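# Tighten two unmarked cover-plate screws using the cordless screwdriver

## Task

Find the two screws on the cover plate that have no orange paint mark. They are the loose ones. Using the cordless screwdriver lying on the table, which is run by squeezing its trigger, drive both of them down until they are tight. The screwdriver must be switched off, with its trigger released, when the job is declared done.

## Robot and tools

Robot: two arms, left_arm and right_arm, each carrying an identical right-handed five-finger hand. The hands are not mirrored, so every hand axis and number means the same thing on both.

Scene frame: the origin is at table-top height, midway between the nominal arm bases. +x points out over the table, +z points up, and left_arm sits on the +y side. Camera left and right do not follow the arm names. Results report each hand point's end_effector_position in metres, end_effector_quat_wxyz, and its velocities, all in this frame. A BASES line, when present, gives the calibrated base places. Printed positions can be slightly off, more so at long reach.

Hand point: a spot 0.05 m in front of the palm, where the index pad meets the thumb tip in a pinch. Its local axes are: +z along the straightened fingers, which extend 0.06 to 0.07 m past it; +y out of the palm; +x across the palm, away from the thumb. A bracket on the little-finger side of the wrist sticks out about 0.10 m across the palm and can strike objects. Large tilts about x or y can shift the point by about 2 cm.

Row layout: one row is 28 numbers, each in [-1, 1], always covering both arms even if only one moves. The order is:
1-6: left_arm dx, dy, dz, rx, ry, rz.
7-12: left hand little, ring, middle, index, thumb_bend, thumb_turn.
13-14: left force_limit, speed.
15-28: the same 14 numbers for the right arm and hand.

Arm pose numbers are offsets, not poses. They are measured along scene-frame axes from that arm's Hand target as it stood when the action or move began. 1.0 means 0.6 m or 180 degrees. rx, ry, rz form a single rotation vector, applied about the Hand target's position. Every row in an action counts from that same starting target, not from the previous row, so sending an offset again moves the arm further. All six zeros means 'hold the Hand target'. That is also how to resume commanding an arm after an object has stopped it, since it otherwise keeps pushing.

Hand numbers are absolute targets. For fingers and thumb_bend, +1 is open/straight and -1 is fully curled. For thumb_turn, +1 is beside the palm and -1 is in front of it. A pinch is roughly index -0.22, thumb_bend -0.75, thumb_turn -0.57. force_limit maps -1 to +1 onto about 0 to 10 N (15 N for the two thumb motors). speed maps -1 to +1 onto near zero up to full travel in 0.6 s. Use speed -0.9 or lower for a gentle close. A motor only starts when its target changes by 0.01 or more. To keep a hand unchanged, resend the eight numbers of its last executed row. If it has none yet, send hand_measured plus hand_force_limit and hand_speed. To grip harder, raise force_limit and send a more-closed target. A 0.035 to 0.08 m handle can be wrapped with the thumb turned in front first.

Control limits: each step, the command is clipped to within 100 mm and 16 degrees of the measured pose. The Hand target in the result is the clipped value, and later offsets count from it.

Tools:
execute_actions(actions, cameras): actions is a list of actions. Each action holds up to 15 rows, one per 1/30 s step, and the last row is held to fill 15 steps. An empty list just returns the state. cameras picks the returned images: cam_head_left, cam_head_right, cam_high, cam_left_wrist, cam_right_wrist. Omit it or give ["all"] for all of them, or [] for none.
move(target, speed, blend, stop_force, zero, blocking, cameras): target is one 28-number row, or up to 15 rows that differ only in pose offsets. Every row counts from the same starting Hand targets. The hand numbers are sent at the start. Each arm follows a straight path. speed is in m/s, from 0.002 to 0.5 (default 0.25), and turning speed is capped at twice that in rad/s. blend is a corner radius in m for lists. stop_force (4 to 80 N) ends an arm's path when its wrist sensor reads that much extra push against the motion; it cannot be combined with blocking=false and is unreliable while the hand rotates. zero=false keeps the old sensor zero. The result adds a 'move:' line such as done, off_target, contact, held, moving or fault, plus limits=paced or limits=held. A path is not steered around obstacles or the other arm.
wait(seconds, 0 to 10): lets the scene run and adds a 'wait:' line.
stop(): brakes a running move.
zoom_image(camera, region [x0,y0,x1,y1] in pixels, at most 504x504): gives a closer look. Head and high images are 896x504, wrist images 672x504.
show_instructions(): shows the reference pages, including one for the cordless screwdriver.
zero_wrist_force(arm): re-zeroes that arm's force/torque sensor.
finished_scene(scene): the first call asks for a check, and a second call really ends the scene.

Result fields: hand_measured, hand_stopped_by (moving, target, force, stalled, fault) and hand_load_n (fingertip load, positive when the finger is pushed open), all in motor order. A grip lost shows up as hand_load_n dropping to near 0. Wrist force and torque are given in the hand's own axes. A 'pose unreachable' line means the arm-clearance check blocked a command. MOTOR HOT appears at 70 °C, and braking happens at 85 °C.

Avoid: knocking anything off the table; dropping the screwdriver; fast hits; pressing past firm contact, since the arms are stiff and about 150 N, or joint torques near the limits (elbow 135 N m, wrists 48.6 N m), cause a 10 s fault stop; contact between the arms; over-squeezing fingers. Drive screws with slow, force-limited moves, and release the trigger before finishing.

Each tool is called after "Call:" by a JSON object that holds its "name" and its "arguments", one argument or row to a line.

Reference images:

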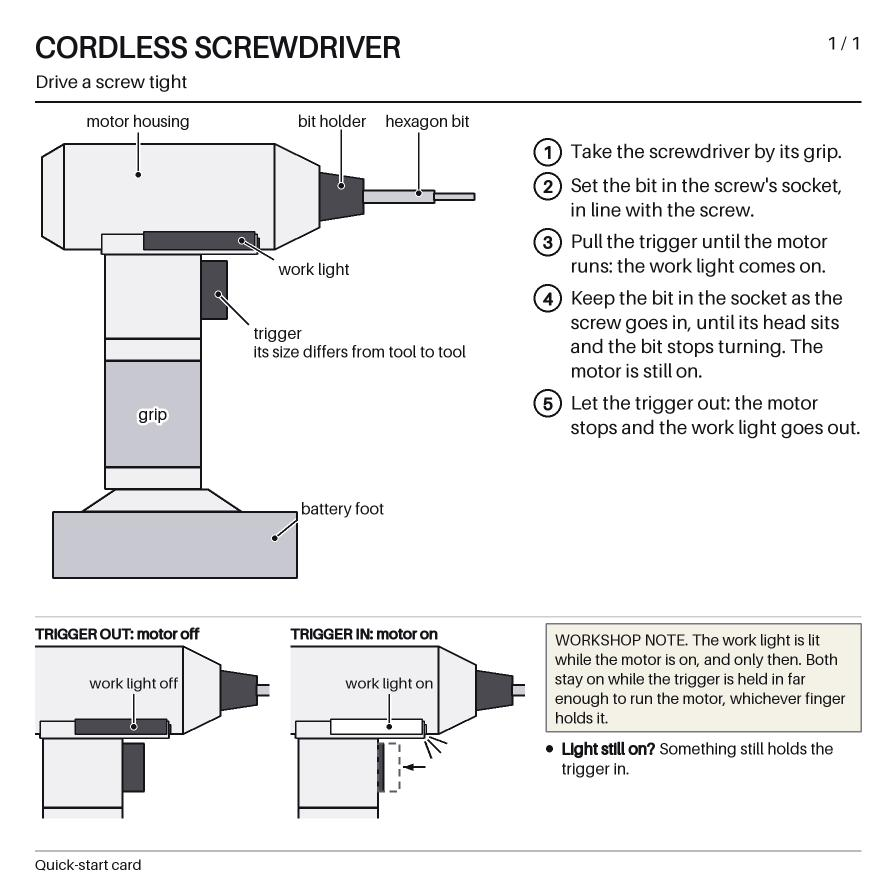

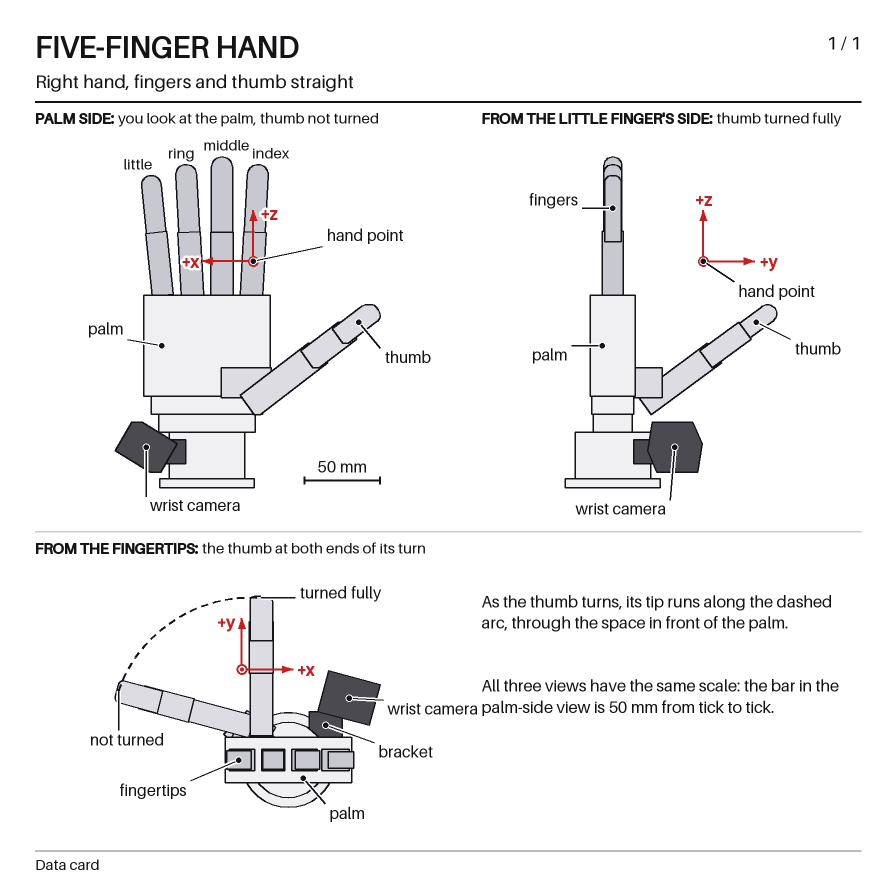

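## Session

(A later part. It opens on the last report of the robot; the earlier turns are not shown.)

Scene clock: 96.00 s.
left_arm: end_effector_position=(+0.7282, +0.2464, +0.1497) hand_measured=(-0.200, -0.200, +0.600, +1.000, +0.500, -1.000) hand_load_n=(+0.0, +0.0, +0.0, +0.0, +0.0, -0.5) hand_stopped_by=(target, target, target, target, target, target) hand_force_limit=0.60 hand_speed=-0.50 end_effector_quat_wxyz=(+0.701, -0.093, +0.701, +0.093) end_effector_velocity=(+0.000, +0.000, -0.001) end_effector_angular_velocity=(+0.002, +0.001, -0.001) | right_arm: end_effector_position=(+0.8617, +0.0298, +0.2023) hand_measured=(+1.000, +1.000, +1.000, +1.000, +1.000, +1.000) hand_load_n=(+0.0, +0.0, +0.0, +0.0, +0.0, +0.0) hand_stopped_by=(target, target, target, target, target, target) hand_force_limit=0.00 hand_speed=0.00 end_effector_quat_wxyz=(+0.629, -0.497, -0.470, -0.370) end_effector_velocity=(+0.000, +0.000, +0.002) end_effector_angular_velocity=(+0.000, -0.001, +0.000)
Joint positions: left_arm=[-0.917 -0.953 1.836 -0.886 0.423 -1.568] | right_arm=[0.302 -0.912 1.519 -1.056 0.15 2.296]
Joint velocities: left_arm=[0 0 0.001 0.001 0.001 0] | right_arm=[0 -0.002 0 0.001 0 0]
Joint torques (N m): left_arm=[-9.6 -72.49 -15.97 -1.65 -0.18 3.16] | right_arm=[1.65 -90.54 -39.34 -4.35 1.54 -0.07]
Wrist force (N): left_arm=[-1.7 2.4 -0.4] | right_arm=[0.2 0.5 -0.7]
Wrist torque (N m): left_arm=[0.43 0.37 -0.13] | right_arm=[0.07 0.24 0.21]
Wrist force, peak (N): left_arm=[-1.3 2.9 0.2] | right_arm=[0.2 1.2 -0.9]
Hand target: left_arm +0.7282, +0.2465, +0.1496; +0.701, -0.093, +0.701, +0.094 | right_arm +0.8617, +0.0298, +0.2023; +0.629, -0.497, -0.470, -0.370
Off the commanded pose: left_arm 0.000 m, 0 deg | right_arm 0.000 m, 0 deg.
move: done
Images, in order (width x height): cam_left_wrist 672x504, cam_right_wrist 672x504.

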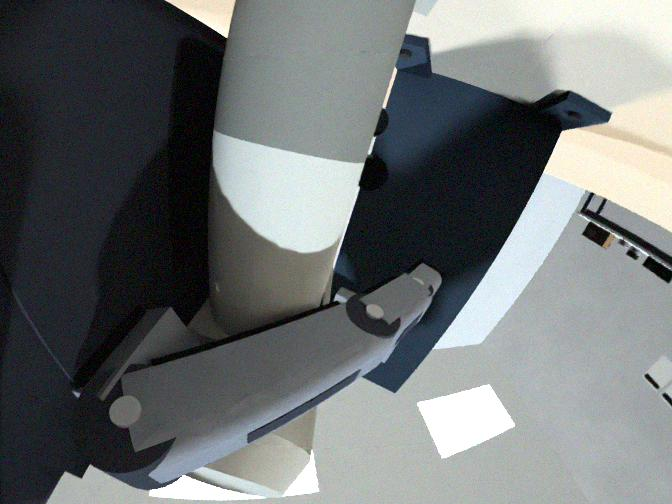

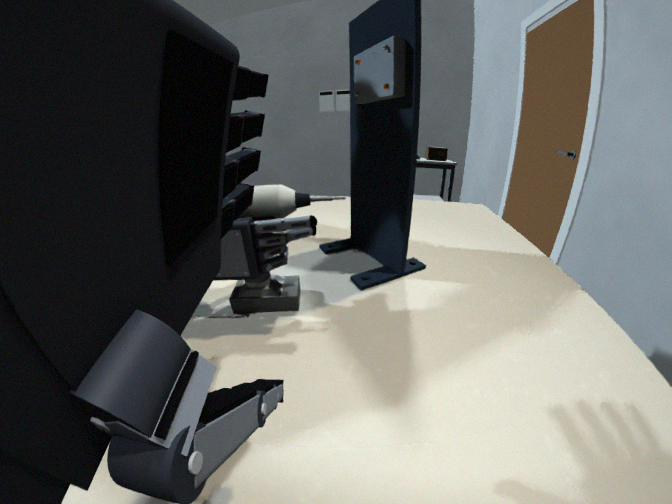

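Call:
{"name": "move", "arguments": {
  "target": [-0.0026,0.0097,-0.042,0,0,0,-0.2,-0.2,0.6,1,0.5,-1,0.6,-0.5,0,0,0,0,0,0,1,1,1,1,1,1,0,0],
  "speed": 0.03,
  "stop_force": 8,
  "cameras": ["cam_right_wrist","cam_left_wrist"]
}}

Call:
{"name": "move", "arguments": {
  "target": [0,0,0,0,0,0,-0.98,-0.98,-0.98,1,-0.98,-1,0.3,-0.7,0,0,0,0,0,0,1,1,1,1,1,1,0,0],
  "cameras": ["cam_right_wrist","cam_left_wrist"]
}}

Call:
{"name": "zoom_image", "arguments": {
  "camera": "cam_right_wrist",
  "region": [220, 160, 360, 340]
}}

Scene clock: 98.50 s.
left_arm: end_effector_position=(+0.7266, +0.2524, +0.1244) hand_measured=(-0.200, -0.200, +0.600, +1.000, +0.500, -1.000) hand_load_n=(+0.0, +0.0, +0.0, +0.0, +0.0, -0.5) hand_stopped_by=(target, target, target, target, target, target) hand_force_limit=0.60 hand_speed=-0.50 end_effector_quat_wxyz=(+0.701, -0.093, +0.701, +0.094) end_effector_velocity=(+0.000, +0.000, +0.000) end_effector_angular_velocity=(+0.000, +0.000, -0.001) | right_arm: end_effector_position=(+0.8617, +0.0298, +0.2023) hand_measured=(+1.000, +1.000, +1.000, +1.000, +1.000, +1.000) hand_load_n=(+0.0, +0.0, +0.0, +0.0, +0.0, +0.0) hand_stopped_by=(target, target, target, target, target, target) hand_force_limit=0.00 hand_speed=0.00 end_effector_quat_wxyz=(+0.629, -0.497, -0.470, -0.370) end_effector_velocity=(+0.000, +0.000, -0.001) end_effector_angular_velocity=(+0.000, +0.001, +0.000)
Joint positions: left_arm=[-0.913 -0.924 1.85 -0.928 0.427 -1.568] | right_arm=[0.302 -0.912 1.519 -1.056 0.15 2.296]
Joint velocities: left_arm=[0 0 0 0 0.001 0] | right_arm=[0 0.001 0 0 0 0]
Joint torques (N m): left_arm=[-11.21 -89.34 -37.77 1.8 -1.63 3.73] | right_arm=[0.09 -92.82 -40.01 -4.22 1.6 -0.31]
Wrist force (N): left_arm=[-1.6 2.7 -0.7] | right_arm=[0.2 0.7 -0.7]
Wrist torque (N m): left_arm=[0.48 0.36 -0.13] | right_arm=[0.09 0.25 0.21]
Wrist force, peak (N): left_arm=[-1.8 2.9 -0.5] | right_arm=[-0.1 0.9 -1.1]
Hand target: left_arm +0.7266, +0.2524, +0.1244; +0.701, -0.093, +0.701, +0.094 | right_arm +0.8617, +0.0298, +0.2023; +0.629, -0.497, -0.470, -0.370
Off the commanded pose: left_arm 0.000 m, 0 deg | right_arm 0.000 m, 0 deg.
move: done
Images, in order (width x height): cam_left_wrist 672x504, cam_right_wrist 672x504.

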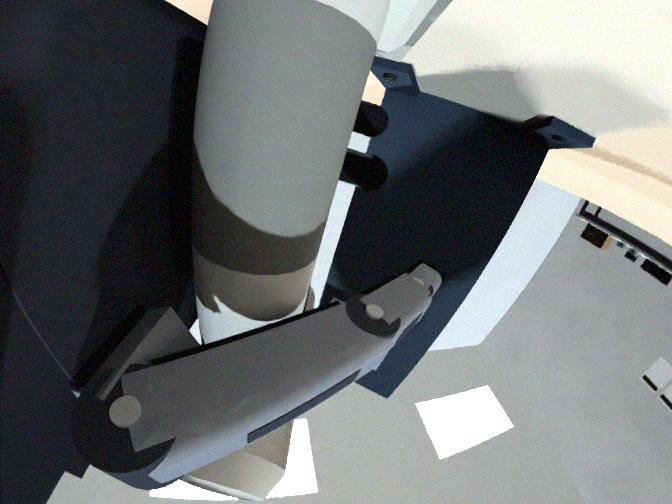

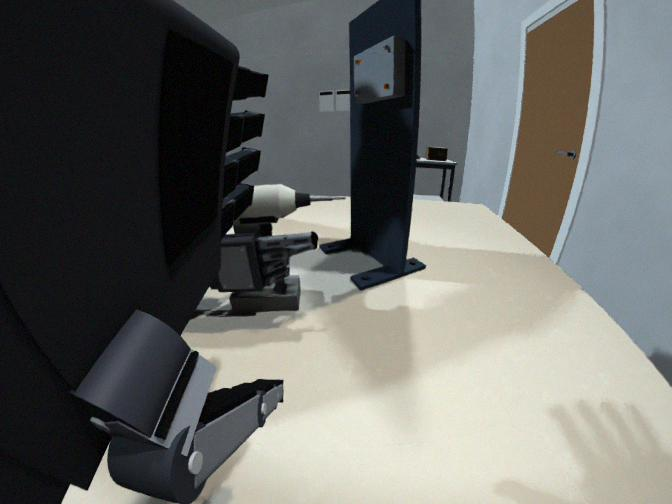

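Scene clock: 100.83 s.
left_arm: end_effector_position=(+0.7266, +0.2524, +0.1244) hand_measured=(-0.878, -0.864, -0.430, +1.000, -0.082, -1.000) hand_load_n=(+11.0, +7.5, +7.0, +0.0, +14.0, +5.0) hand_stopped_by=(force, force, force, target, force, target) hand_force_limit=0.30 hand_speed=-0.70 end_effector_quat_wxyz=(+0.701, -0.093, +0.701, +0.094) end_effector_velocity=(+0.000, -0.001, +0.000) end_effector_angular_velocity=(+0.001, +0.001, -0.002) | right_arm: end_effector_position=(+0.8617, +0.0298, +0.2023) hand_measured=(+1.000, +1.000, +1.000, +1.000, +1.000, +1.000) hand_load_n=(+0.0, +0.0, +0.0, +0.0, +0.0, +0.0) hand_stopped_by=(target, target, target, target, target, target) hand_force_limit=0.00 hand_speed=0.00 end_effector_quat_wxyz=(+0.629, -0.497, -0.470, -0.370) end_effector_velocity=(+0.000, +0.000, +0.001) end_effector_angular_velocity=(+0.001, -0.001, +0.000)
Joint positions: left_arm=[-0.913 -0.924 1.85 -0.928 0.427 -1.568] | right_arm=[0.302 -0.912 1.519 -1.056 0.15 2.296]
Joint velocities: left_arm=[-0.001 0 0 0 0.001 0.001] | right_arm=[0 -0.001 0 0 0 0]
Joint torques (N m): left_arm=[-8.02 -78.69 -30.71 -1.53 -1.46 3.74] | right_arm=[-0.14 -93.15 -40.55 -4.09 1.61 0.01]
Wrist force (N): left_arm=[-6.8 0.7 -1.0] | right_arm=[-0.2 0.7 -0.7]
Wrist torque (N m): left_arm=[0.56 -0.04 -0.90] | right_arm=[0.10 0.31 0.20]
Wrist force, peak (N): left_arm=[-8.9 0.4 -2.0] | right_arm=[0.5 0.9 -1.1]
Hand target: left_arm +0.7266, +0.2524, +0.1244; +0.701, -0.093, +0.701, +0.094 | right_arm +0.8617, +0.0298, +0.2023; +0.629, -0.497, -0.470, -0.370
Off the commanded pose: left_arm 0.000 m, 0 deg | right_arm 0.000 m, 0 deg.
move: done
Images, in order (width x height): cam_left_wrist 672x504, cam_right_wrist 672x504.

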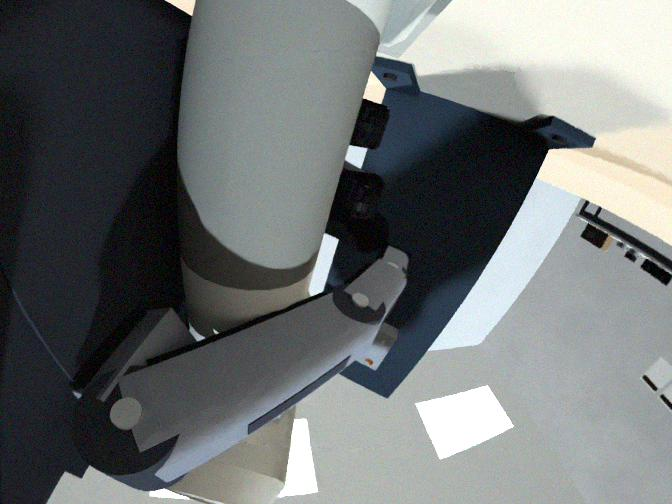

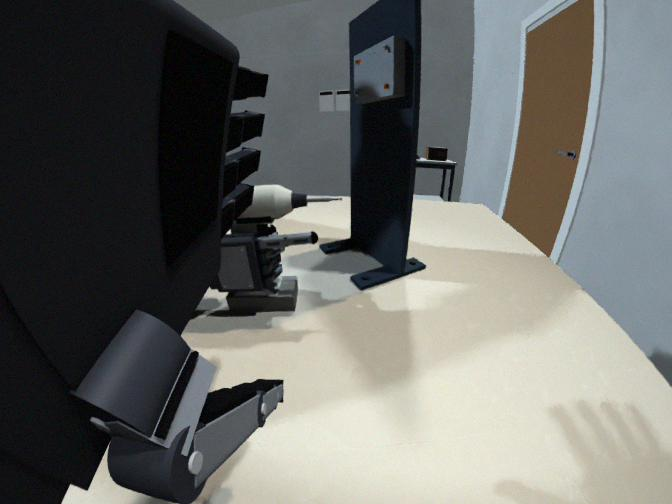

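Scaled by 2.800 from the camera's 672x504 image, which has a finer 960x720 frame.

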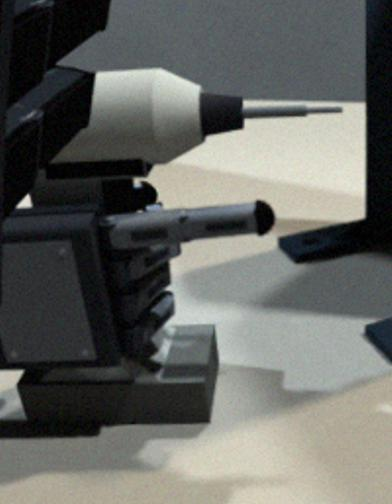

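Call:
{"name": "move", "arguments": {
  "target": [0,0,0,0,0,0,-0.98,-0.98,0.2,1,-0.98,-1,0.3,-0.5,0,0,0,0,0,0,1,1,1,1,1,1,0,0],
  "cameras": []
}}

Call:
{"name": "move", "arguments": {
  "target": [0,0,0,0,0,0,-0.98,-0.98,0.2,1,-0.96,-1,0.8,-0.7,0,0,0,0,0,0,1,1,1,1,1,1,0,0],
  "cameras": ["cam_right_wrist","cam_left_wrist"]
}}

Scene clock: 102.13 s.
left_arm: end_effector_position=(+0.7266, +0.2524, +0.1244) hand_measured=(-0.878, -0.864, +0.200, +1.000, -0.082, -1.000) hand_load_n=(+11.0, +7.5, +0.0, +0.0, +10.0, +5.0) hand_stopped_by=(force, force, target, target, force, target) hand_force_limit=0.30 hand_speed=-0.50 end_effector_quat_wxyz=(+0.701, -0.093, +0.701, +0.093) end_effector_velocity=(+0.000, +0.000, +0.000) end_effector_angular_velocity=(+0.001, +0.001, -0.001) | right_arm: end_effector_position=(+0.8617, +0.0298, +0.2023) hand_measured=(+1.000, +1.000, +1.000, +1.000, +1.000, +1.000) hand_load_n=(+0.0, +0.0, +0.0, +0.0, +0.0, +0.0) hand_stopped_by=(target, target, target, target, target, target) hand_force_limit=0.00 hand_speed=0.00 end_effector_quat_wxyz=(+0.629, -0.497, -0.470, -0.370) end_effector_velocity=(+0.000, +0.000, +0.001) end_effector_angular_velocity=(+0.000, +0.000, +0.000)
Joint positions: left_arm=[-0.913 -0.924 1.85 -0.928 0.427 -1.568] | right_arm=[0.302 -0.912 1.519 -1.056 0.15 2.296]
Joint velocities: left_arm=[0 0 0 0 0 0.001] | right_arm=[0 -0.001 0 0 0 0]
Joint torques (N m): left_arm=[-6.92 -60.57 -27.93 -2.14 -1.15 3.87] | right_arm=[-1.45 -93.24 -40.24 -4.12 1.63 -0.17]
Wrist force (N): left_arm=[-7.8 0.8 -1.3] | right_arm=[0.3 0.8 -0.7]
Wrist torque (N m): left_arm=[0.63 -0.03 -0.96] | right_arm=[0.10 0.24 0.23]
Wrist force, peak (N): left_arm=[-9.0 0.3 -1.8] | right_arm=[0.6 1.0 -1.1]
Hand target: left_arm +0.7266, +0.2524, +0.1244; +0.701, -0.093, +0.701, +0.094 | right_arm +0.8617, +0.0298, +0.2023; +0.629, -0.497, -0.470, -0.370
Off the commanded pose: left_arm 0.000 m, 0 deg | right_arm 0.000 m, 0 deg.
move: done
No camera images: "cameras" was empty.

Scene clock: 102.83 s.
left_arm: end_effector_position=(+0.7266, +0.2524, +0.1244) hand_measured=(-0.878, -0.862, +0.200, +1.000, -0.164, -1.000) hand_load_n=(+12.5, +9.5, +0.0, +0.0, +13.0, +7.5) hand_stopped_by=(force, force, target, target, force, target) hand_force_limit=0.80 hand_speed=-0.70 end_effector_quat_wxyz=(+0.701, -0.093, +0.701, +0.093) end_effector_velocity=(+0.000, -0.001, -0.001) end_effector_angular_velocity=(-0.001, +0.000, -0.001) | right_arm: end_effector_position=(+0.8617, +0.0298, +0.2023) hand_measured=(+1.000, +1.000, +1.000, +1.000, +1.000, +1.000) hand_load_n=(+0.0, +0.0, +0.0, +0.0, +0.0, +0.0) hand_stopped_by=(target, target, target, target, target, target) hand_force_limit=0.00 hand_speed=0.00 end_effector_quat_wxyz=(+0.629, -0.497, -0.470, -0.370) end_effector_velocity=(+0.000, +0.000, -0.001) end_effector_angular_velocity=(+0.000, +0.001, +0.000)
Joint positions: left_arm=[-0.913 -0.924 1.85 -0.928 0.427 -1.568] | right_arm=[0.302 -0.912 1.519 -1.056 0.15 2.296]
Joint velocities: left_arm=[-0.001 0.001 0 0 0 -0.001] | right_arm=[0 0.001 0 0.001 0 0]
Joint torques (N m): left_arm=[-2.76 -51.12 -26.08 -1.72 -1.6 3.88] | right_arm=[-1.9 -92.73 -40.58 -4.11 1.61 -0.03]
Wrist force (N): left_arm=[-11.0 0.1 -2.4] | right_arm=[0.3 0.3 -0.8]
Wrist torque (N m): left_arm=[0.64 -0.02 -1.17] | right_arm=[0.04 0.24 0.21]
Wrist force, peak (N): left_arm=[-11.6 0.0 -2.0] | right_arm=[0.1 0.9 -1.0]
Hand target: left_arm +0.7266, +0.2524, +0.1244; +0.701, -0.093, +0.701, +0.094 | right_arm +0.8617, +0.0298, +0.2023; +0.629, -0.497, -0.470, -0.370
Off the commanded pose: left_arm 0.000 m, 0 deg | right_arm 0.000 m, 0 deg.
move: done
Images, in order (width x height): cam_left_wrist 672x504, cam_right_wrist 672x504.

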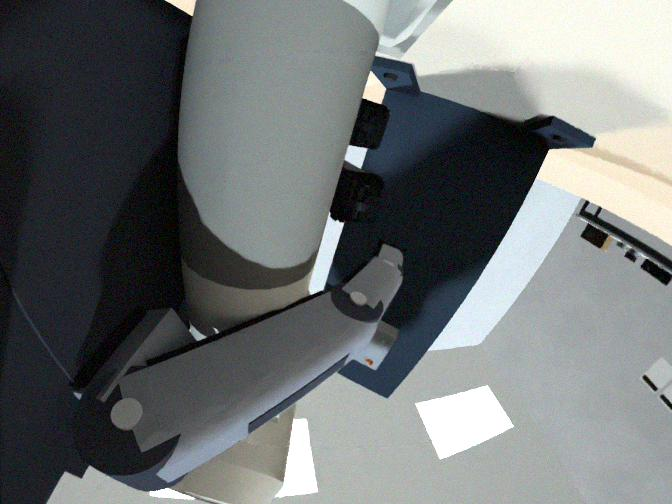

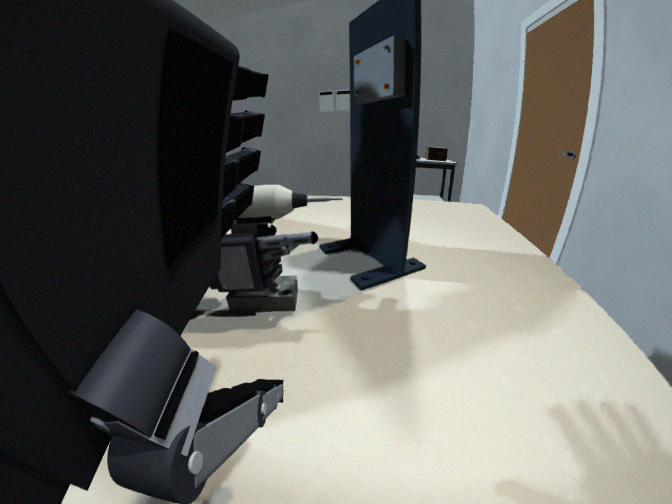

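Call:
{"name": "move", "arguments": {
  "target": [0,0,0,0,0,0,-0.96,-0.96,-0.98,1,-0.98,-1,1.0,-0.5,0,0,0,0,0,0,1,1,1,1,1,1,0,0],
  "cameras": []
}}

Call:
{"name": "move", "arguments": {
  "target": [0,0,0.008,0,0,0,-0.98,-0.98,-0.96,1,-0.96,-1,1.0,-0.5,0,0,0,0,0,0,1,1,1,1,1,1,0,0],
  "speed": 0.02,
  "cameras": []
}}

Call:
{"name": "move", "arguments": {
  "target": [0,0,0.008,0,0,0,-0.96,-0.96,-0.98,1,-0.98,-1,1.0,-0.5,0,0,0,0,0,0,1,1,1,1,1,1,0,0],
  "speed": 0.02,
  "cameras": ["cam_right_wrist"]
}}

Call:
{"name": "zoom_image", "arguments": {
  "camera": "cam_right_wrist",
  "region": [220, 160, 360, 340]
}}

Scene clock: 104.03 s.
left_arm: end_effector_position=(+0.7266, +0.2524, +0.1244) hand_measured=(-0.878, -0.870, -0.374, +1.000, -0.180, -1.000) hand_load_n=(+12.0, +13.0, +13.0, +0.0, +18.5, +7.0) hand_stopped_by=(force, force, force, target, force, target) hand_force_limit=1.00 hand_speed=-0.50 end_effector_quat_wxyz=(+0.701, -0.093, +0.701, +0.094) end_effector_velocity=(+0.000, +0.000, +0.000) end_effector_angular_velocity=(+0.000, +0.000, +0.000) | right_arm: end_effector_position=(+0.8617, +0.0298, +0.2023) hand_measured=(+1.000, +1.000, +1.000, +1.000, +1.000, +1.000) hand_load_n=(+0.0, +0.0, +0.0, +0.0, +0.0, +0.0) hand_stopped_by=(target, target, target, target, target, target) hand_force_limit=0.00 hand_speed=0.00 end_effector_quat_wxyz=(+0.629, -0.497, -0.470, -0.370) end_effector_velocity=(+0.000, +0.000, +0.001) end_effector_angular_velocity=(+0.000, -0.001, +0.000)
Joint positions: left_arm=[-0.913 -0.924 1.85 -0.928 0.427 -1.568] | right_arm=[0.302 -0.912 1.519 -1.056 0.15 2.296]
Joint velocities: left_arm=[-0.001 0.001 0 -0.001 0 0] | right_arm=[0 -0.001 0 0 0 0]
Joint torques (N m): left_arm=[3.38 -50.33 -22.21 0.06 -0.9 3.91] | right_arm=[-2.18 -92.98 -40.28 -4.13 1.57 -0.14]
Wrist force (N): left_arm=[-9.3 -0.7 -2.0] | right_arm=[0.3 0.8 -0.7]
Wrist torque (N m): left_arm=[0.66 -0.05 -1.19] | right_arm=[0.10 0.23 0.23]
Wrist force, peak (N): left_arm=[-11.3 0.2 -2.4] | right_arm=[0.1 1.0 -1.1]
Hand target: left_arm +0.7266, +0.2524, +0.1244; +0.701, -0.093, +0.701, +0.094 | right_arm +0.8617, +0.0298, +0.2023; +0.629, -0.497, -0.470, -0.370
Off the commanded pose: left_arm 0.000 m, 0 deg | right_arm 0.000 m, 0 deg.
move: done
No camera images: "cameras" was empty.

Scene clock: 104.73 s.
left_arm: end_effector_position=(+0.7266, +0.2524, +0.1292) hand_measured=(-0.880, -0.870, -0.374, +1.000, -0.180, -1.000) hand_load_n=(+0.5, +8.0, +15.5, +0.0, +16.0, +5.5) hand_stopped_by=(force, force, force, target, force, target) hand_force_limit=1.00 hand_speed=-0.50 end_effector_quat_wxyz=(+0.701, -0.093, +0.701, +0.094) end_effector_velocity=(+0.000, -0.001, -0.001) end_effector_angular_velocity=(+0.001, +0.001, -0.001) | right_arm: end_effector_position=(+0.8617, +0.0298, +0.2023) hand_measured=(+1.000, +1.000, +1.000, +1.000, +1.000, +1.000) hand_load_n=(+0.0, +0.0, +0.0, +0.0, +0.0, +0.0) hand_stopped_by=(target, target, target, target, target, target) hand_force_limit=0.00 hand_speed=0.00 end_effector_quat_wxyz=(+0.629, -0.497, -0.470, -0.370) end_effector_velocity=(+0.000, +0.000, -0.002) end_effector_angular_velocity=(+0.000, +0.001, -0.001)
Joint positions: left_arm=[-0.913 -0.931 1.85 -0.921 0.427 -1.568] | right_arm=[0.302 -0.912 1.519 -1.056 0.15 2.296]
Joint velocities: left_arm=[-0.001 0.001 0 0 0 0] | right_arm=[0 0.002 0 -0.001 0.001 0]
Joint torques (N m): left_arm=[1.89 -77.05 -39.37 -0.11 -1.01 3.48] | right_arm=[-3.33 -93.66 -40.52 -4.19 1.67 -0.25]
Wrist force (N): left_arm=[5.3 3.5 -0.4] | right_arm=[0.4 0.9 -0.8]
Wrist torque (N m): left_arm=[0.56 0.02 0.10] | right_arm=[0.13 0.23 0.23]
Wrist force, peak (N): left_arm=[-9.2 -0.7 -1.9] | right_arm=[0.4 0.9 -0.8]
Hand target: left_arm +0.7266, +0.2524, +0.1292; +0.701, -0.093, +0.701, +0.094 | right_arm +0.8617, +0.0298, +0.2023; +0.629, -0.497, -0.470, -0.370
Off the commanded pose: left_arm 0.000 m, 0 deg | right_arm 0.000 m, 0 deg.
move: done
No camera images: "cameras" was empty.

Scene clock: 105.43 s.
left_arm: end_effector_position=(+0.7266, +0.2524, +0.1341) hand_measured=(-0.902, -0.880, -0.374, +1.000, -0.180, -1.000) hand_load_n=(+0.0, +6.5, +15.0, +0.0, +16.0, +5.0) hand_stopped_by=(force, force, force, target, force, target) hand_force_limit=1.00 hand_speed=-0.50 end_effector_quat_wxyz=(+0.701, -0.093, +0.701, +0.094) end_effector_velocity=(+0.001, +0.001, +0.000) end_effector_angular_velocity=(+0.000, +0.000, +0.001) | right_arm: end_effector_position=(+0.8617, +0.0298, +0.2023) hand_measured=(+1.000, +1.000, +1.000, +1.000, +1.000, +1.000) hand_load_n=(+0.0, +0.0, +0.0, +0.0, +0.0, +0.0) hand_stopped_by=(target, target, target, target, target, target) hand_force_limit=0.00 hand_speed=0.00 end_effector_quat_wxyz=(+0.629, -0.497, -0.470, -0.370) end_effector_velocity=(+0.000, +0.000, -0.001) end_effector_angular_velocity=(+0.000, +0.001, +0.000)
Joint positions: left_arm=[-0.913 -0.937 1.849 -0.914 0.427 -1.568] | right_arm=[0.302 -0.912 1.519 -1.056 0.15 2.296]
Joint velocities: left_arm=[0.001 0 0 0 0.001 0] | right_arm=[0 0 0 0 0 0]
Joint torques (N m): left_arm=[8.02 -75.93 -40.32 -0.42 -0.63 3.47] | right_arm=[-2.82 -93.25 -39.66 -4.11 1.44 -0.21]
Wrist force (N): left_arm=[5.0 3.3 -0.5] | right_arm=[0.1 0.6 -0.7]
Wrist torque (N m): left_arm=[0.56 0.05 0.06] | right_arm=[0.08 0.27 0.21]
Wrist force, peak (N): left_arm=[5.7 3.6 -0.6] | right_arm=[-0.1 0.8 -1.1]
Hand target: left_arm +0.7266, +0.2524, +0.1340; +0.701, -0.093, +0.701, +0.094 | right_arm +0.8617, +0.0298, +0.2023; +0.629, -0.497, -0.470, -0.370
Off the commanded pose: left_arm 0.000 m, 0 deg | right_arm 0.000 m, 0 deg.
move: done
Images, in order (width x height): cam_right_wrist 672x504.

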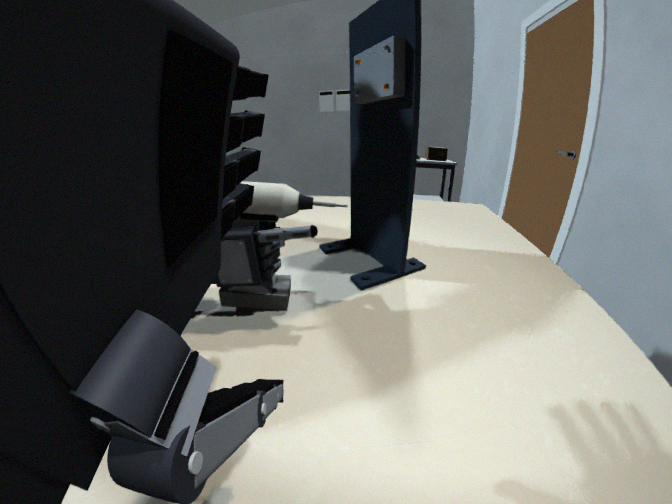

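Scaled by 2.800 from the camera's 672x504 image, which has a finer 960x720 frame.

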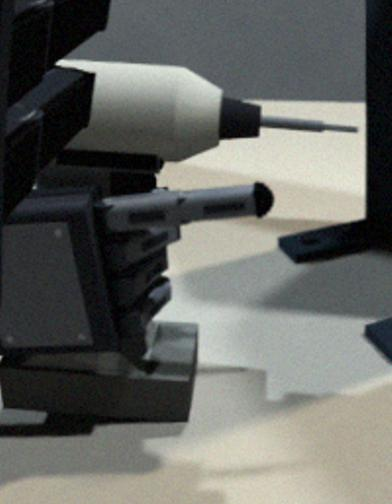

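Call:
{"name": "move", "arguments": {
  "target": [0,0,0.04,0,0,0,-0.96,-0.96,-0.98,-0.8,-0.98,-1,0.4,-0.5,0,0,0,0,0,0,1,1,1,1,1,1,0,0],
  "speed": 0.05,
  "cameras": ["cam_right_wrist"]
}}

Call:
{"name": "zoom_image", "arguments": {
  "camera": "cam_right_wrist",
  "region": [220, 140, 360, 320]
}}

Scene clock: 106.77 s.
left_arm: end_effector_position=(+0.7267, +0.2523, +0.1582) hand_measured=(-0.902, -0.878, -0.374, +0.588, -0.180, -1.000) hand_load_n=(+0.0, +17.0, +14.5, +5.0, +16.0, +6.0) hand_stopped_by=(force, force, force, force, force, target) hand_force_limit=0.40 hand_speed=-0.50 end_effector_quat_wxyz=(+0.701, -0.093, +0.701, +0.094) end_effector_velocity=(+0.000, +0.001, -0.001) end_effector_angular_velocity=(-0.005, -0.002, +0.001) | right_arm: end_effector_position=(+0.8617, +0.0298, +0.2023) hand_measured=(+1.000, +1.000, +1.000, +1.000, +1.000, +1.000) hand_load_n=(+0.0, +0.0, +0.0, +0.0, +0.0, +0.0) hand_stopped_by=(target, target, target, target, target, target) hand_force_limit=0.00 hand_speed=0.00 end_effector_quat_wxyz=(+0.629, -0.497, -0.470, -0.370) end_effector_velocity=(+0.000, +0.000, -0.001) end_effector_angular_velocity=(+0.000, +0.001, +0.000)
Joint positions: left_arm=[-0.913 -0.969 1.845 -0.878 0.427 -1.568] | right_arm=[0.302 -0.912 1.519 -1.056 0.15 2.296]
Joint velocities: left_arm=[0.001 0.002 0 -0.004 0 -0.002] | right_arm=[0 0 0 0 0 0]
Joint torques (N m): left_arm=[5.68 -58.97 -36.15 -4.53 -0.57 -1.57] | right_arm=[-2.76 -93.08 -40.14 -4.28 1.55 -0.32]
Wrist force (N): left_arm=[6.0 3.2 -0.5] | right_arm=[0.2 1.1 -0.8]
Wrist torque (N m): left_arm=[0.53 0.06 0.09] | right_arm=[0.15 0.26 0.23]
Wrist force, peak (N): left_arm=[6.5 3.3 -0.4] | right_arm=[0.4 0.9 -1.0]
Hand target: left_arm +0.7266, +0.2523, +0.1580; +0.701, -0.093, +0.701, +0.094 | right_arm +0.8617, +0.0298, +0.2023; +0.629, -0.497, -0.470, -0.370
Off the commanded pose: left_arm 0.000 m, 0 deg | right_arm 0.000 m, 0 deg.
move: done
Images, in order (width x height): cam_right_wrist 672x504.

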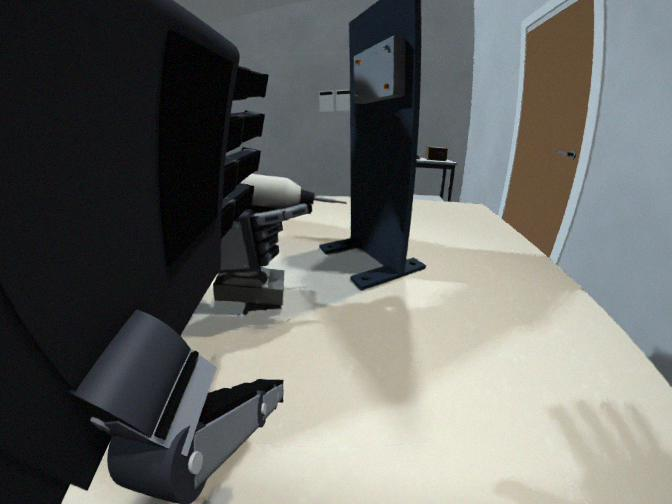

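Scaled by 2.800 from the camera's 672x504 image, which has a finer 960x720 frame.

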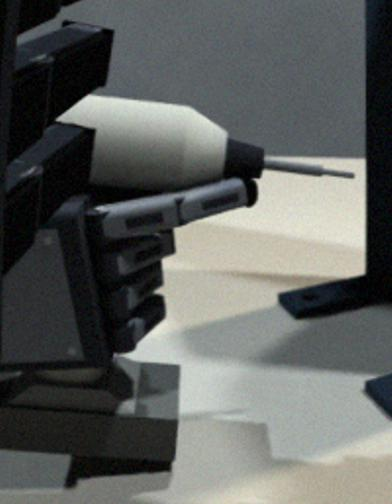

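Call:
{"name": "move", "arguments": {
  "target": [0,0,0,0,0,0,-0.96,-0.96,-0.98,1,-0.98,-1,0.4,-0.5,0,0,0,0,0,0,1,1,1,1,1,1,0,0],
  "cameras": []
}}

Call:
{"name": "move", "arguments": {
  "target": [-0.03,-0.008,0.015,0.0115,-0.043,0,-0.96,-0.96,-0.98,1,-0.98,-1,0.4,-0.5,0,0,0,0,0,0,1,1,1,1,1,1,0,0],
  "speed": 0.05,
  "cameras": ["cam_right_wrist"]
}}

Call:
{"name": "zoom_image", "arguments": {
  "camera": "cam_right_wrist",
  "region": [220, 140, 360, 320]
}}

Scene clock: 108.37 s.
left_arm: end_effector_position=(+0.7266, +0.2523, +0.1580) hand_measured=(-0.902, -0.880, -0.374, +1.000, -0.180, -1.000) hand_load_n=(+0.0, +5.5, +15.0, +0.0, +16.0, +4.5) hand_stopped_by=(force, force, force, target, force, target) hand_force_limit=0.40 hand_speed=-0.50 end_effector_quat_wxyz=(+0.701, -0.093, +0.701, +0.094) end_effector_velocity=(+0.000, +0.000, +0.000) end_effector_angular_velocity=(+0.001, +0.000, +0.000) | right_arm: end_effector_position=(+0.8617, +0.0298, +0.2023) hand_measured=(+1.000, +1.000, +1.000, +1.000, +1.000, +1.000) hand_load_n=(+0.0, +0.0, +0.0, +0.0, +0.0, +0.0) hand_stopped_by=(target, target, target, target, target, target) hand_force_limit=0.00 hand_speed=0.00 end_effector_quat_wxyz=(+0.629, -0.497, -0.470, -0.370) end_effector_velocity=(+0.000, +0.000, +0.001) end_effector_angular_velocity=(+0.000, -0.001, +0.000)
Joint positions: left_arm=[-0.913 -0.969 1.845 -0.879 0.427 -1.568] | right_arm=[0.302 -0.912 1.519 -1.056 0.15 2.296]
Joint velocities: left_arm=[0.001 0 0 0 0.001 0] | right_arm=[0 -0.001 0 0 0 0]
Joint torques (N m): left_arm=[-1.58 -57.37 -19.2 -3.72 -1.03 -2.89] | right_arm=[-3.6 -94.02 -39.78 -3.93 1.71 -0.09]
Wrist force (N): left_arm=[6.2 3.2 -0.6] | right_arm=[0.0 0.8 -0.5]
Wrist torque (N m): left_arm=[0.55 0.00 0.12] | right_arm=[0.10 0.27 0.21]
Wrist force, peak (N): left_arm=[6.5 3.8 -0.8] | right_arm=[0.4 1.4 -0.6]
Hand target: left_arm +0.7266, +0.2523, +0.1580; +0.701, -0.093, +0.701, +0.094 | right_arm +0.8617, +0.0298, +0.2023; +0.629, -0.497, -0.470, -0.370
Off the commanded pose: left_arm 0.000 m, 0 deg | right_arm 0.000 m, 0 deg.
move: done
No camera images: "cameras" was empty.

Scene clock: 110.20 s.
left_arm: end_effector_position=(+0.7086, +0.2475, +0.1668) hand_measured=(-0.902, -0.880, -0.374, +1.000, -0.180, -1.000) hand_load_n=(+0.0, +5.0, +15.0, +0.0, +16.0, +5.0) hand_stopped_by=(force, force, force, target, force, target) hand_force_limit=0.40 hand_speed=-0.50 end_effector_quat_wxyz=(+0.748, -0.086, +0.650, +0.100) end_effector_velocity=(+0.000, -0.001, +0.000) end_effector_angular_velocity=(-0.001, +0.000, +0.000) | right_arm: end_effector_position=(+0.8617, +0.0298, +0.2023) hand_measured=(+1.000, +1.000, +1.000, +1.000, +1.000, +1.000) hand_load_n=(+0.0, +0.0, +0.0, +0.0, +0.0, +0.0) hand_stopped_by=(target, target, target, target, target, target) hand_force_limit=0.00 hand_speed=0.00 end_effector_quat_wxyz=(+0.629, -0.497, -0.470, -0.370) end_effector_velocity=(+0.000, +0.000, +0.000) end_effector_angular_velocity=(+0.000, +0.000, +0.000)
Joint positions: left_arm=[-0.928 -0.97 1.948 -1.317 0.434 -1.261] | right_arm=[0.302 -0.912 1.519 -1.056 0.15 2.296]
Joint velocities: left_arm=[0 0.001 -0.001 0 0 0] | right_arm=[0 0 0 0 0 0]
Joint torques (N m): left_arm=[5.4 -65.5 -41.09 -2.84 0.02 -2.14] | right_arm=[-3.96 -93.97 -39.36 -4.17 1.69 -0.27]
Wrist force (N): left_arm=[6.4 3.3 -1.5] | right_arm=[0.1 0.5 -0.6]
Wrist torque (N m): left_arm=[0.55 0.01 0.16] | right_arm=[0.06 0.27 0.20]
Wrist force, peak (N): left_arm=[6.4 3.3 -1.5] | right_arm=[0.2 1.1 -0.9]
Hand target: left_arm +0.7086, +0.2476, +0.1669; +0.748, -0.087, +0.650, +0.100 | right_arm +0.8617, +0.0298, +0.2023; +0.629, -0.497, -0.470, -0.370
Off the commanded pose: left_arm 0.000 m, 0 deg | right_arm 0.000 m, 0 deg.
move: done
Images, in order (width x height): cam_right_wrist 672x504.

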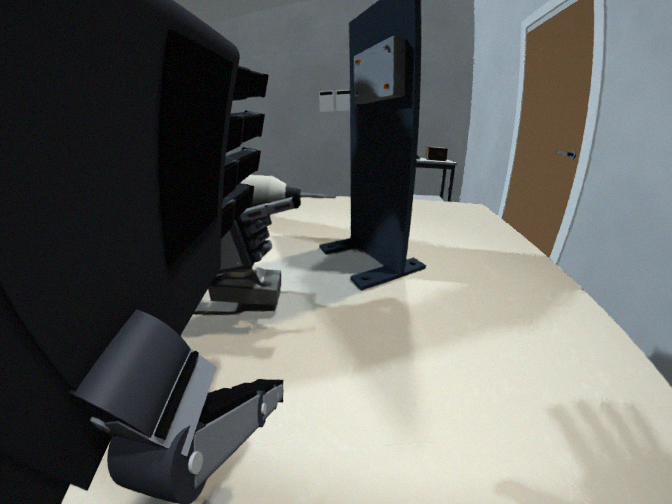

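Scaled by 2.800 from the camera's 672x504 image, which has a finer 960x720 frame.

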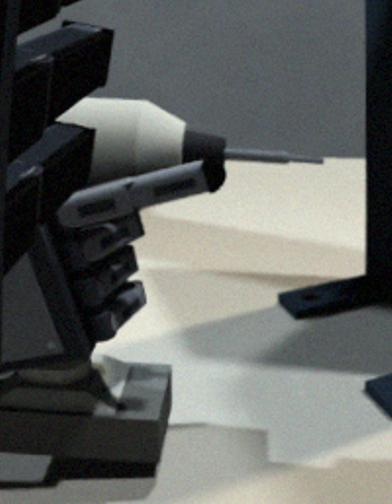

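Call:
{"name": "move", "arguments": {
  "target": [0,0,-0.06,0,0,0,-0.96,-0.96,-0.98,1,-0.98,-1,0.4,-0.5,0,0,0,0,0,0,1,1,1,1,1,1,0,0],
  "speed": 0.015,
  "stop_force": 8,
  "cameras": ["cam_right_wrist","cam_left_wrist"]
}}

Call:
{"name": "zoom_image", "arguments": {
  "camera": "cam_right_wrist",
  "region": [220, 140, 360, 320]
}}

Scene clock: 112.67 s.
left_arm: end_effector_position=(+0.7086, +0.2476, +0.1485) hand_measured=(-0.902, -0.880, -0.374, +1.000, -0.180, -1.000) hand_load_n=(+0.0, +8.0, +15.0, +0.0, +16.5, +5.0) hand_stopped_by=(force, force, force, target, force, target) hand_force_limit=0.40 hand_speed=-0.50 end_effector_quat_wxyz=(+0.748, -0.086, +0.650, +0.100) end_effector_velocity=(+0.000, -0.001, +0.000) end_effector_angular_velocity=(-0.001, +0.000, -0.001) | right_arm: end_effector_position=(+0.8617, +0.0298, +0.2023) hand_measured=(+1.000, +1.000, +1.000, +1.000, +1.000, +1.000) hand_load_n=(+0.0, +0.0, +0.0, +0.0, +0.0, +0.0) hand_stopped_by=(target, target, target, target, target, target) hand_force_limit=0.00 hand_speed=0.00 end_effector_quat_wxyz=(+0.629, -0.497, -0.470, -0.370) end_effector_velocity=(+0.000, +0.000, -0.001) end_effector_angular_velocity=(+0.000, +0.000, +0.000)
Joint positions: left_arm=[-0.928 -0.943 1.949 -1.346 0.434 -1.261] | right_arm=[0.302 -0.912 1.519 -1.056 0.15 2.296]
Joint velocities: left_arm=[-0.001 0 0 0 0 -0.001] | right_arm=[0 0 0 0 0 0]
Joint torques (N m): left_arm=[7.06 -91.95 -34.13 0.01 -0.28 -2.93] | right_arm=[-6.17 -96.31 -39.31 -3.89 1.6 -0.24]
Wrist force (N): left_arm=[5.0 3.3 -1.3] | right_arm=[0.4 0.8 -0.7]
Wrist torque (N m): left_arm=[0.57 0.08 0.12] | right_arm=[0.10 0.23 0.22]
Wrist force, peak (N): left_arm=[6.1 3.6 -1.8] | right_arm=[0.1 0.7 -1.2]
Hand target: left_arm +0.7086, +0.2476, +0.1486; +0.748, -0.087, +0.650, +0.100 | right_arm +0.8617, +0.0298, +0.2023; +0.629, -0.497, -0.470, -0.370
Off the commanded pose: left_arm 0.018 m, 0 deg | right_arm 0.000 m, 0 deg.
move: contact (left_arm)
Images, in order (width x height): cam_left_wrist 672x504, cam_right_wrist 672x504.

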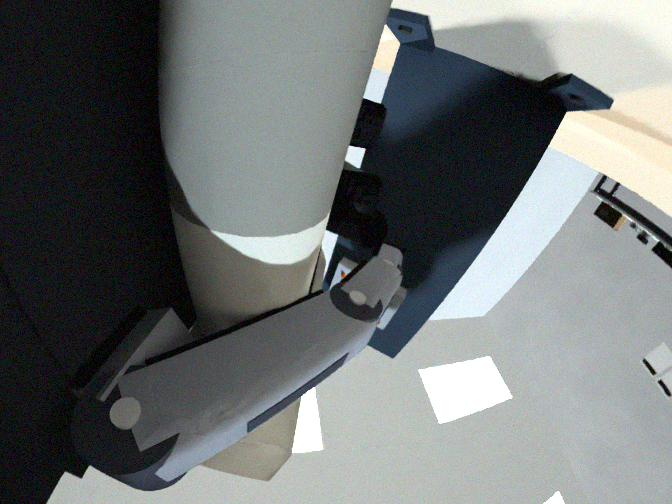

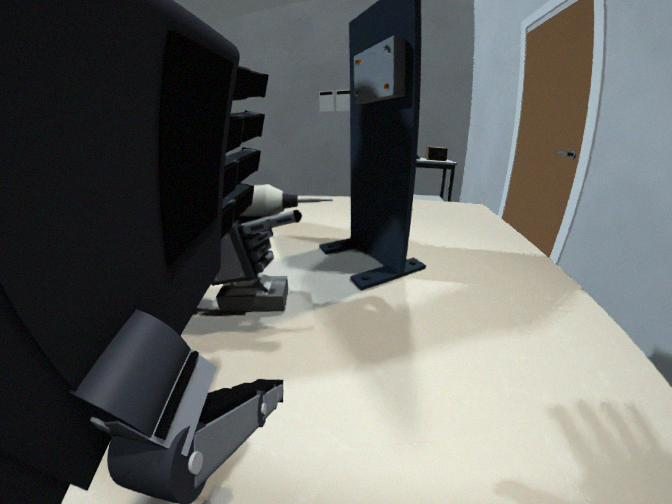

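Scaled by 2.800 from the camera's 672x504 image, which has a finer 960x720 frame.

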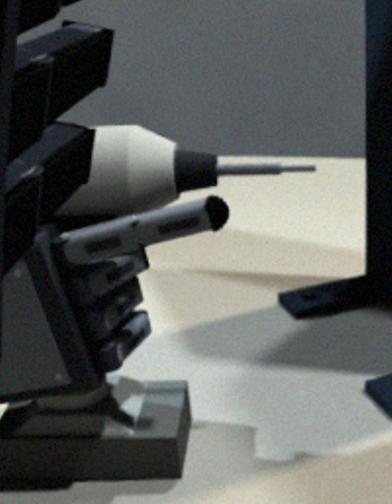

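Call:
{"name": "move", "arguments": {
  "target": [0,0,-0.002,0,0,0,-0.2,-0.2,0.6,1,0.6,-1,0.4,-0.5,0,0,0,0,0,0,1,1,1,1,1,1,0,0],
  "cameras": ["cam_right_wrist"]
}}

Call:
{"name": "move", "arguments": {
  "target": [0,0,0,-0.0115,0.043,0,0.4,0.4,0.8,1,1,-1,0.4,-0.2,0,0,0,0,0,0,1,1,1,1,1,1,0,0],
  "speed": 0.05,
  "cameras": ["cam_right_wrist","cam_left_wrist"]
}}

Call:
{"name": "zoom_image", "arguments": {
  "camera": "cam_right_wrist",
  "region": [200, 160, 360, 340]
}}

Scene clock: 114.57 s.
left_arm: end_effector_position=(+0.7086, +0.2476, +0.1474) hand_measured=(-0.200, -0.200, +0.600, +1.000, +0.600, -1.000) hand_load_n=(+0.0, +0.0, +0.0, +0.0, +0.0, -0.5) hand_stopped_by=(target, target, target, target, target, target) hand_force_limit=0.40 hand_speed=-0.50 end_effector_quat_wxyz=(+0.748, -0.087, +0.650, +0.100) end_effector_velocity=(+0.000, +0.000, +0.000) end_effector_angular_velocity=(+0.001, +0.000, +0.000) | right_arm: end_effector_position=(+0.8617, +0.0298, +0.2023) hand_measured=(+1.000, +1.000, +1.000, +1.000, +1.000, +1.000) hand_load_n=(+0.0, +0.0, +0.0, +0.0, +0.0, +0.0) hand_stopped_by=(target, target, target, target, target, target) hand_force_limit=0.00 hand_speed=0.00 end_effector_quat_wxyz=(+0.629, -0.497, -0.470, -0.370) end_effector_velocity=(+0.000, +0.000, +0.000) end_effector_angular_velocity=(+0.000, +0.000, +0.000)
Joint positions: left_arm=[-0.928 -0.941 1.949 -1.348 0.434 -1.261] | right_arm=[0.302 -0.912 1.519 -1.056 0.15 2.296]
Joint velocities: left_arm=[0 0 0 0 0.001 0.001] | right_arm=[0 0 0 0 0 0]
Joint torques (N m): left_arm=[2.41 -50.97 -22.62 -2.07 -0.24 -2.81] | right_arm=[-7.28 -95.43 -39.48 -4.01 1.77 -0.47]
Wrist force (N): left_arm=[-0.8 3.0 -0.4] | right_arm=[0.0 1.0 -0.8]
Wrist torque (N m): left_arm=[0.48 0.24 -0.06] | right_arm=[0.14 0.28 0.21]
Wrist force, peak (N): left_arm=[5.3 3.0 -1.7] | right_arm=[0.0 1.0 -0.8]
Hand target: left_arm +0.7086, +0.2476, +0.1474; +0.748, -0.087, +0.650, +0.100 | right_arm +0.8617, +0.0298, +0.2023; +0.629, -0.497, -0.470, -0.370
Off the commanded pose: left_arm 0.000 m, 0 deg | right_arm 0.000 m, 0 deg.
move: done
Images, in order (width x height): cam_right_wrist 672x504.

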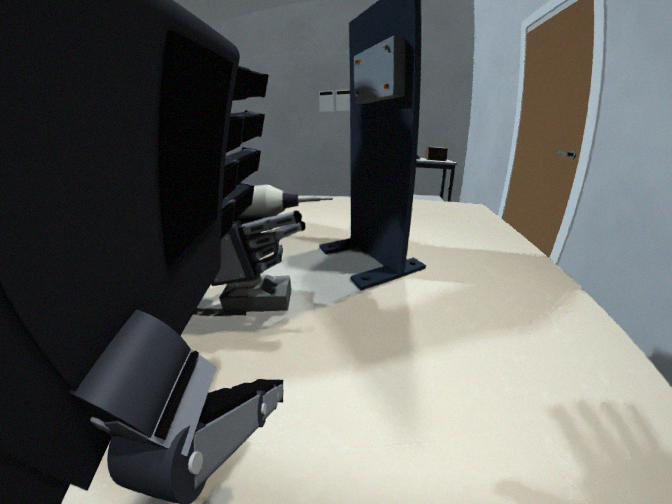

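Scene clock: 116.40 s.
left_arm: end_effector_position=(+0.7087, +0.2475, +0.1476) hand_measured=(+0.400, +0.400, +0.800, +1.000, +1.000, -1.000) hand_load_n=(+0.0, +0.0, +0.0, +0.0, +0.0, -0.5) hand_stopped_by=(target, target, target, target, target, target) hand_force_limit=0.40 hand_speed=-0.20 end_effector_quat_wxyz=(+0.701, -0.093, +0.701, +0.093) end_effector_velocity=(+0.000, +0.000, -0.001) end_effector_angular_velocity=(+0.002, +0.001, -0.001) | right_arm: end_effector_position=(+0.8617, +0.0298, +0.2023) hand_measured=(+1.000, +1.000, +1.000, +1.000, +1.000, +1.000) hand_load_n=(+0.0, +0.0, -0.5, +0.5, +0.0, +0.0) hand_stopped_by=(target, target, target, target, target, target) hand_force_limit=0.00 hand_speed=0.00 end_effector_quat_wxyz=(+0.629, -0.497, -0.470, -0.370) end_effector_velocity=(+0.000, +0.000, +0.001) end_effector_angular_velocity=(+0.000, +0.000, +0.000)
Joint positions: left_arm=[-0.937 -0.968 1.872 -0.907 0.403 -1.568] | right_arm=[0.302 -0.912 1.519 -1.056 0.15 2.296]
Joint velocities: left_arm=[0 0 0.001 0 0.001 0] | right_arm=[0 -0.001 0 0.001 0 0]
Joint torques (N m): left_arm=[-2.77 -70.27 -11.81 -0.98 -0.11 2.69] | right_arm=[-7.74 -96.43 -38.97 -3.87 1.49 -0.49]
Wrist force (N): left_arm=[-0.3 2.2 -0.6] | right_arm=[0.4 0.7 -0.7]
Wrist torque (N m): left_arm=[0.53 0.24 -0.02] | right_arm=[0.09 0.21 0.23]
Wrist force, peak (N): left_arm=[-0.7 3.7 -0.8] | right_arm=[0.7 0.9 -1.0]
Hand target: left_arm +0.7086, +0.2476, +0.1474; +0.701, -0.093, +0.701, +0.094 | right_arm +0.8617, +0.0298, +0.2023; +0.629, -0.497, -0.470, -0.370
Off the commanded pose: left_arm 0.000 m, 0 deg | right_arm 0.000 m, 0 deg.
move: done
Images, in order (width x height): cam_left_wrist 672x504, cam_right_wrist 672x504.

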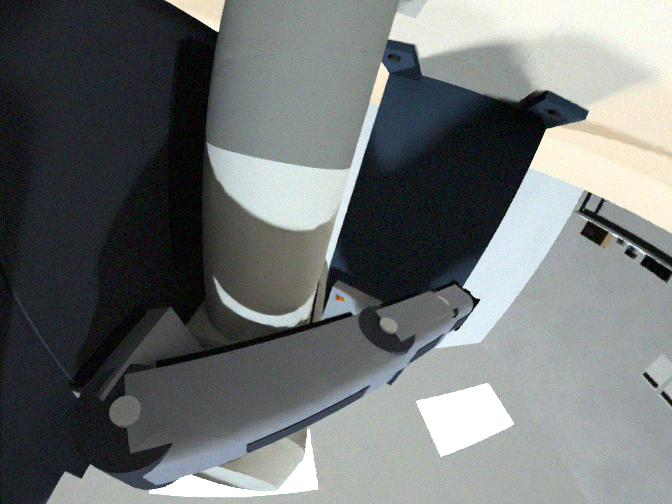

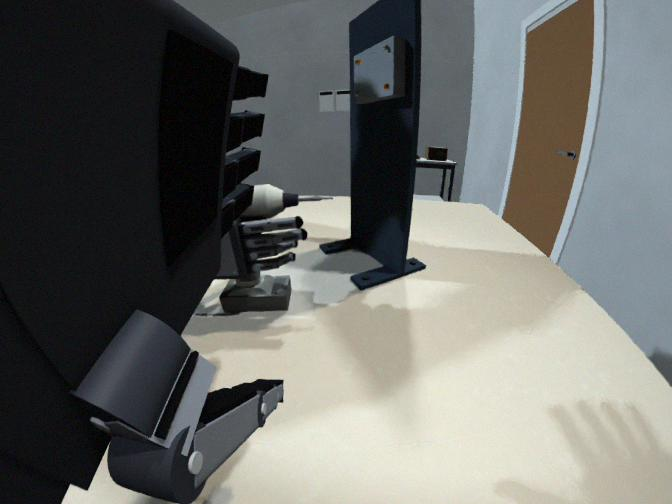

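Scaled by 2.800 from the camera's 672x504 image, which has a finer 960x720 frame.

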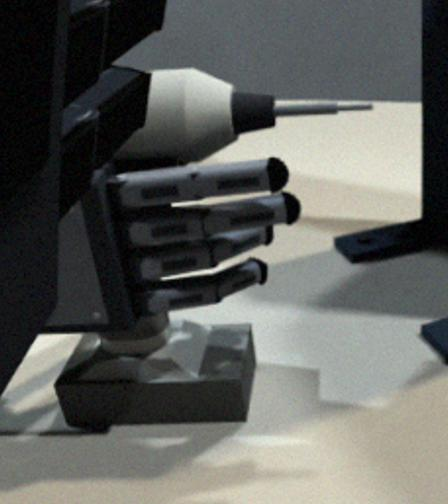

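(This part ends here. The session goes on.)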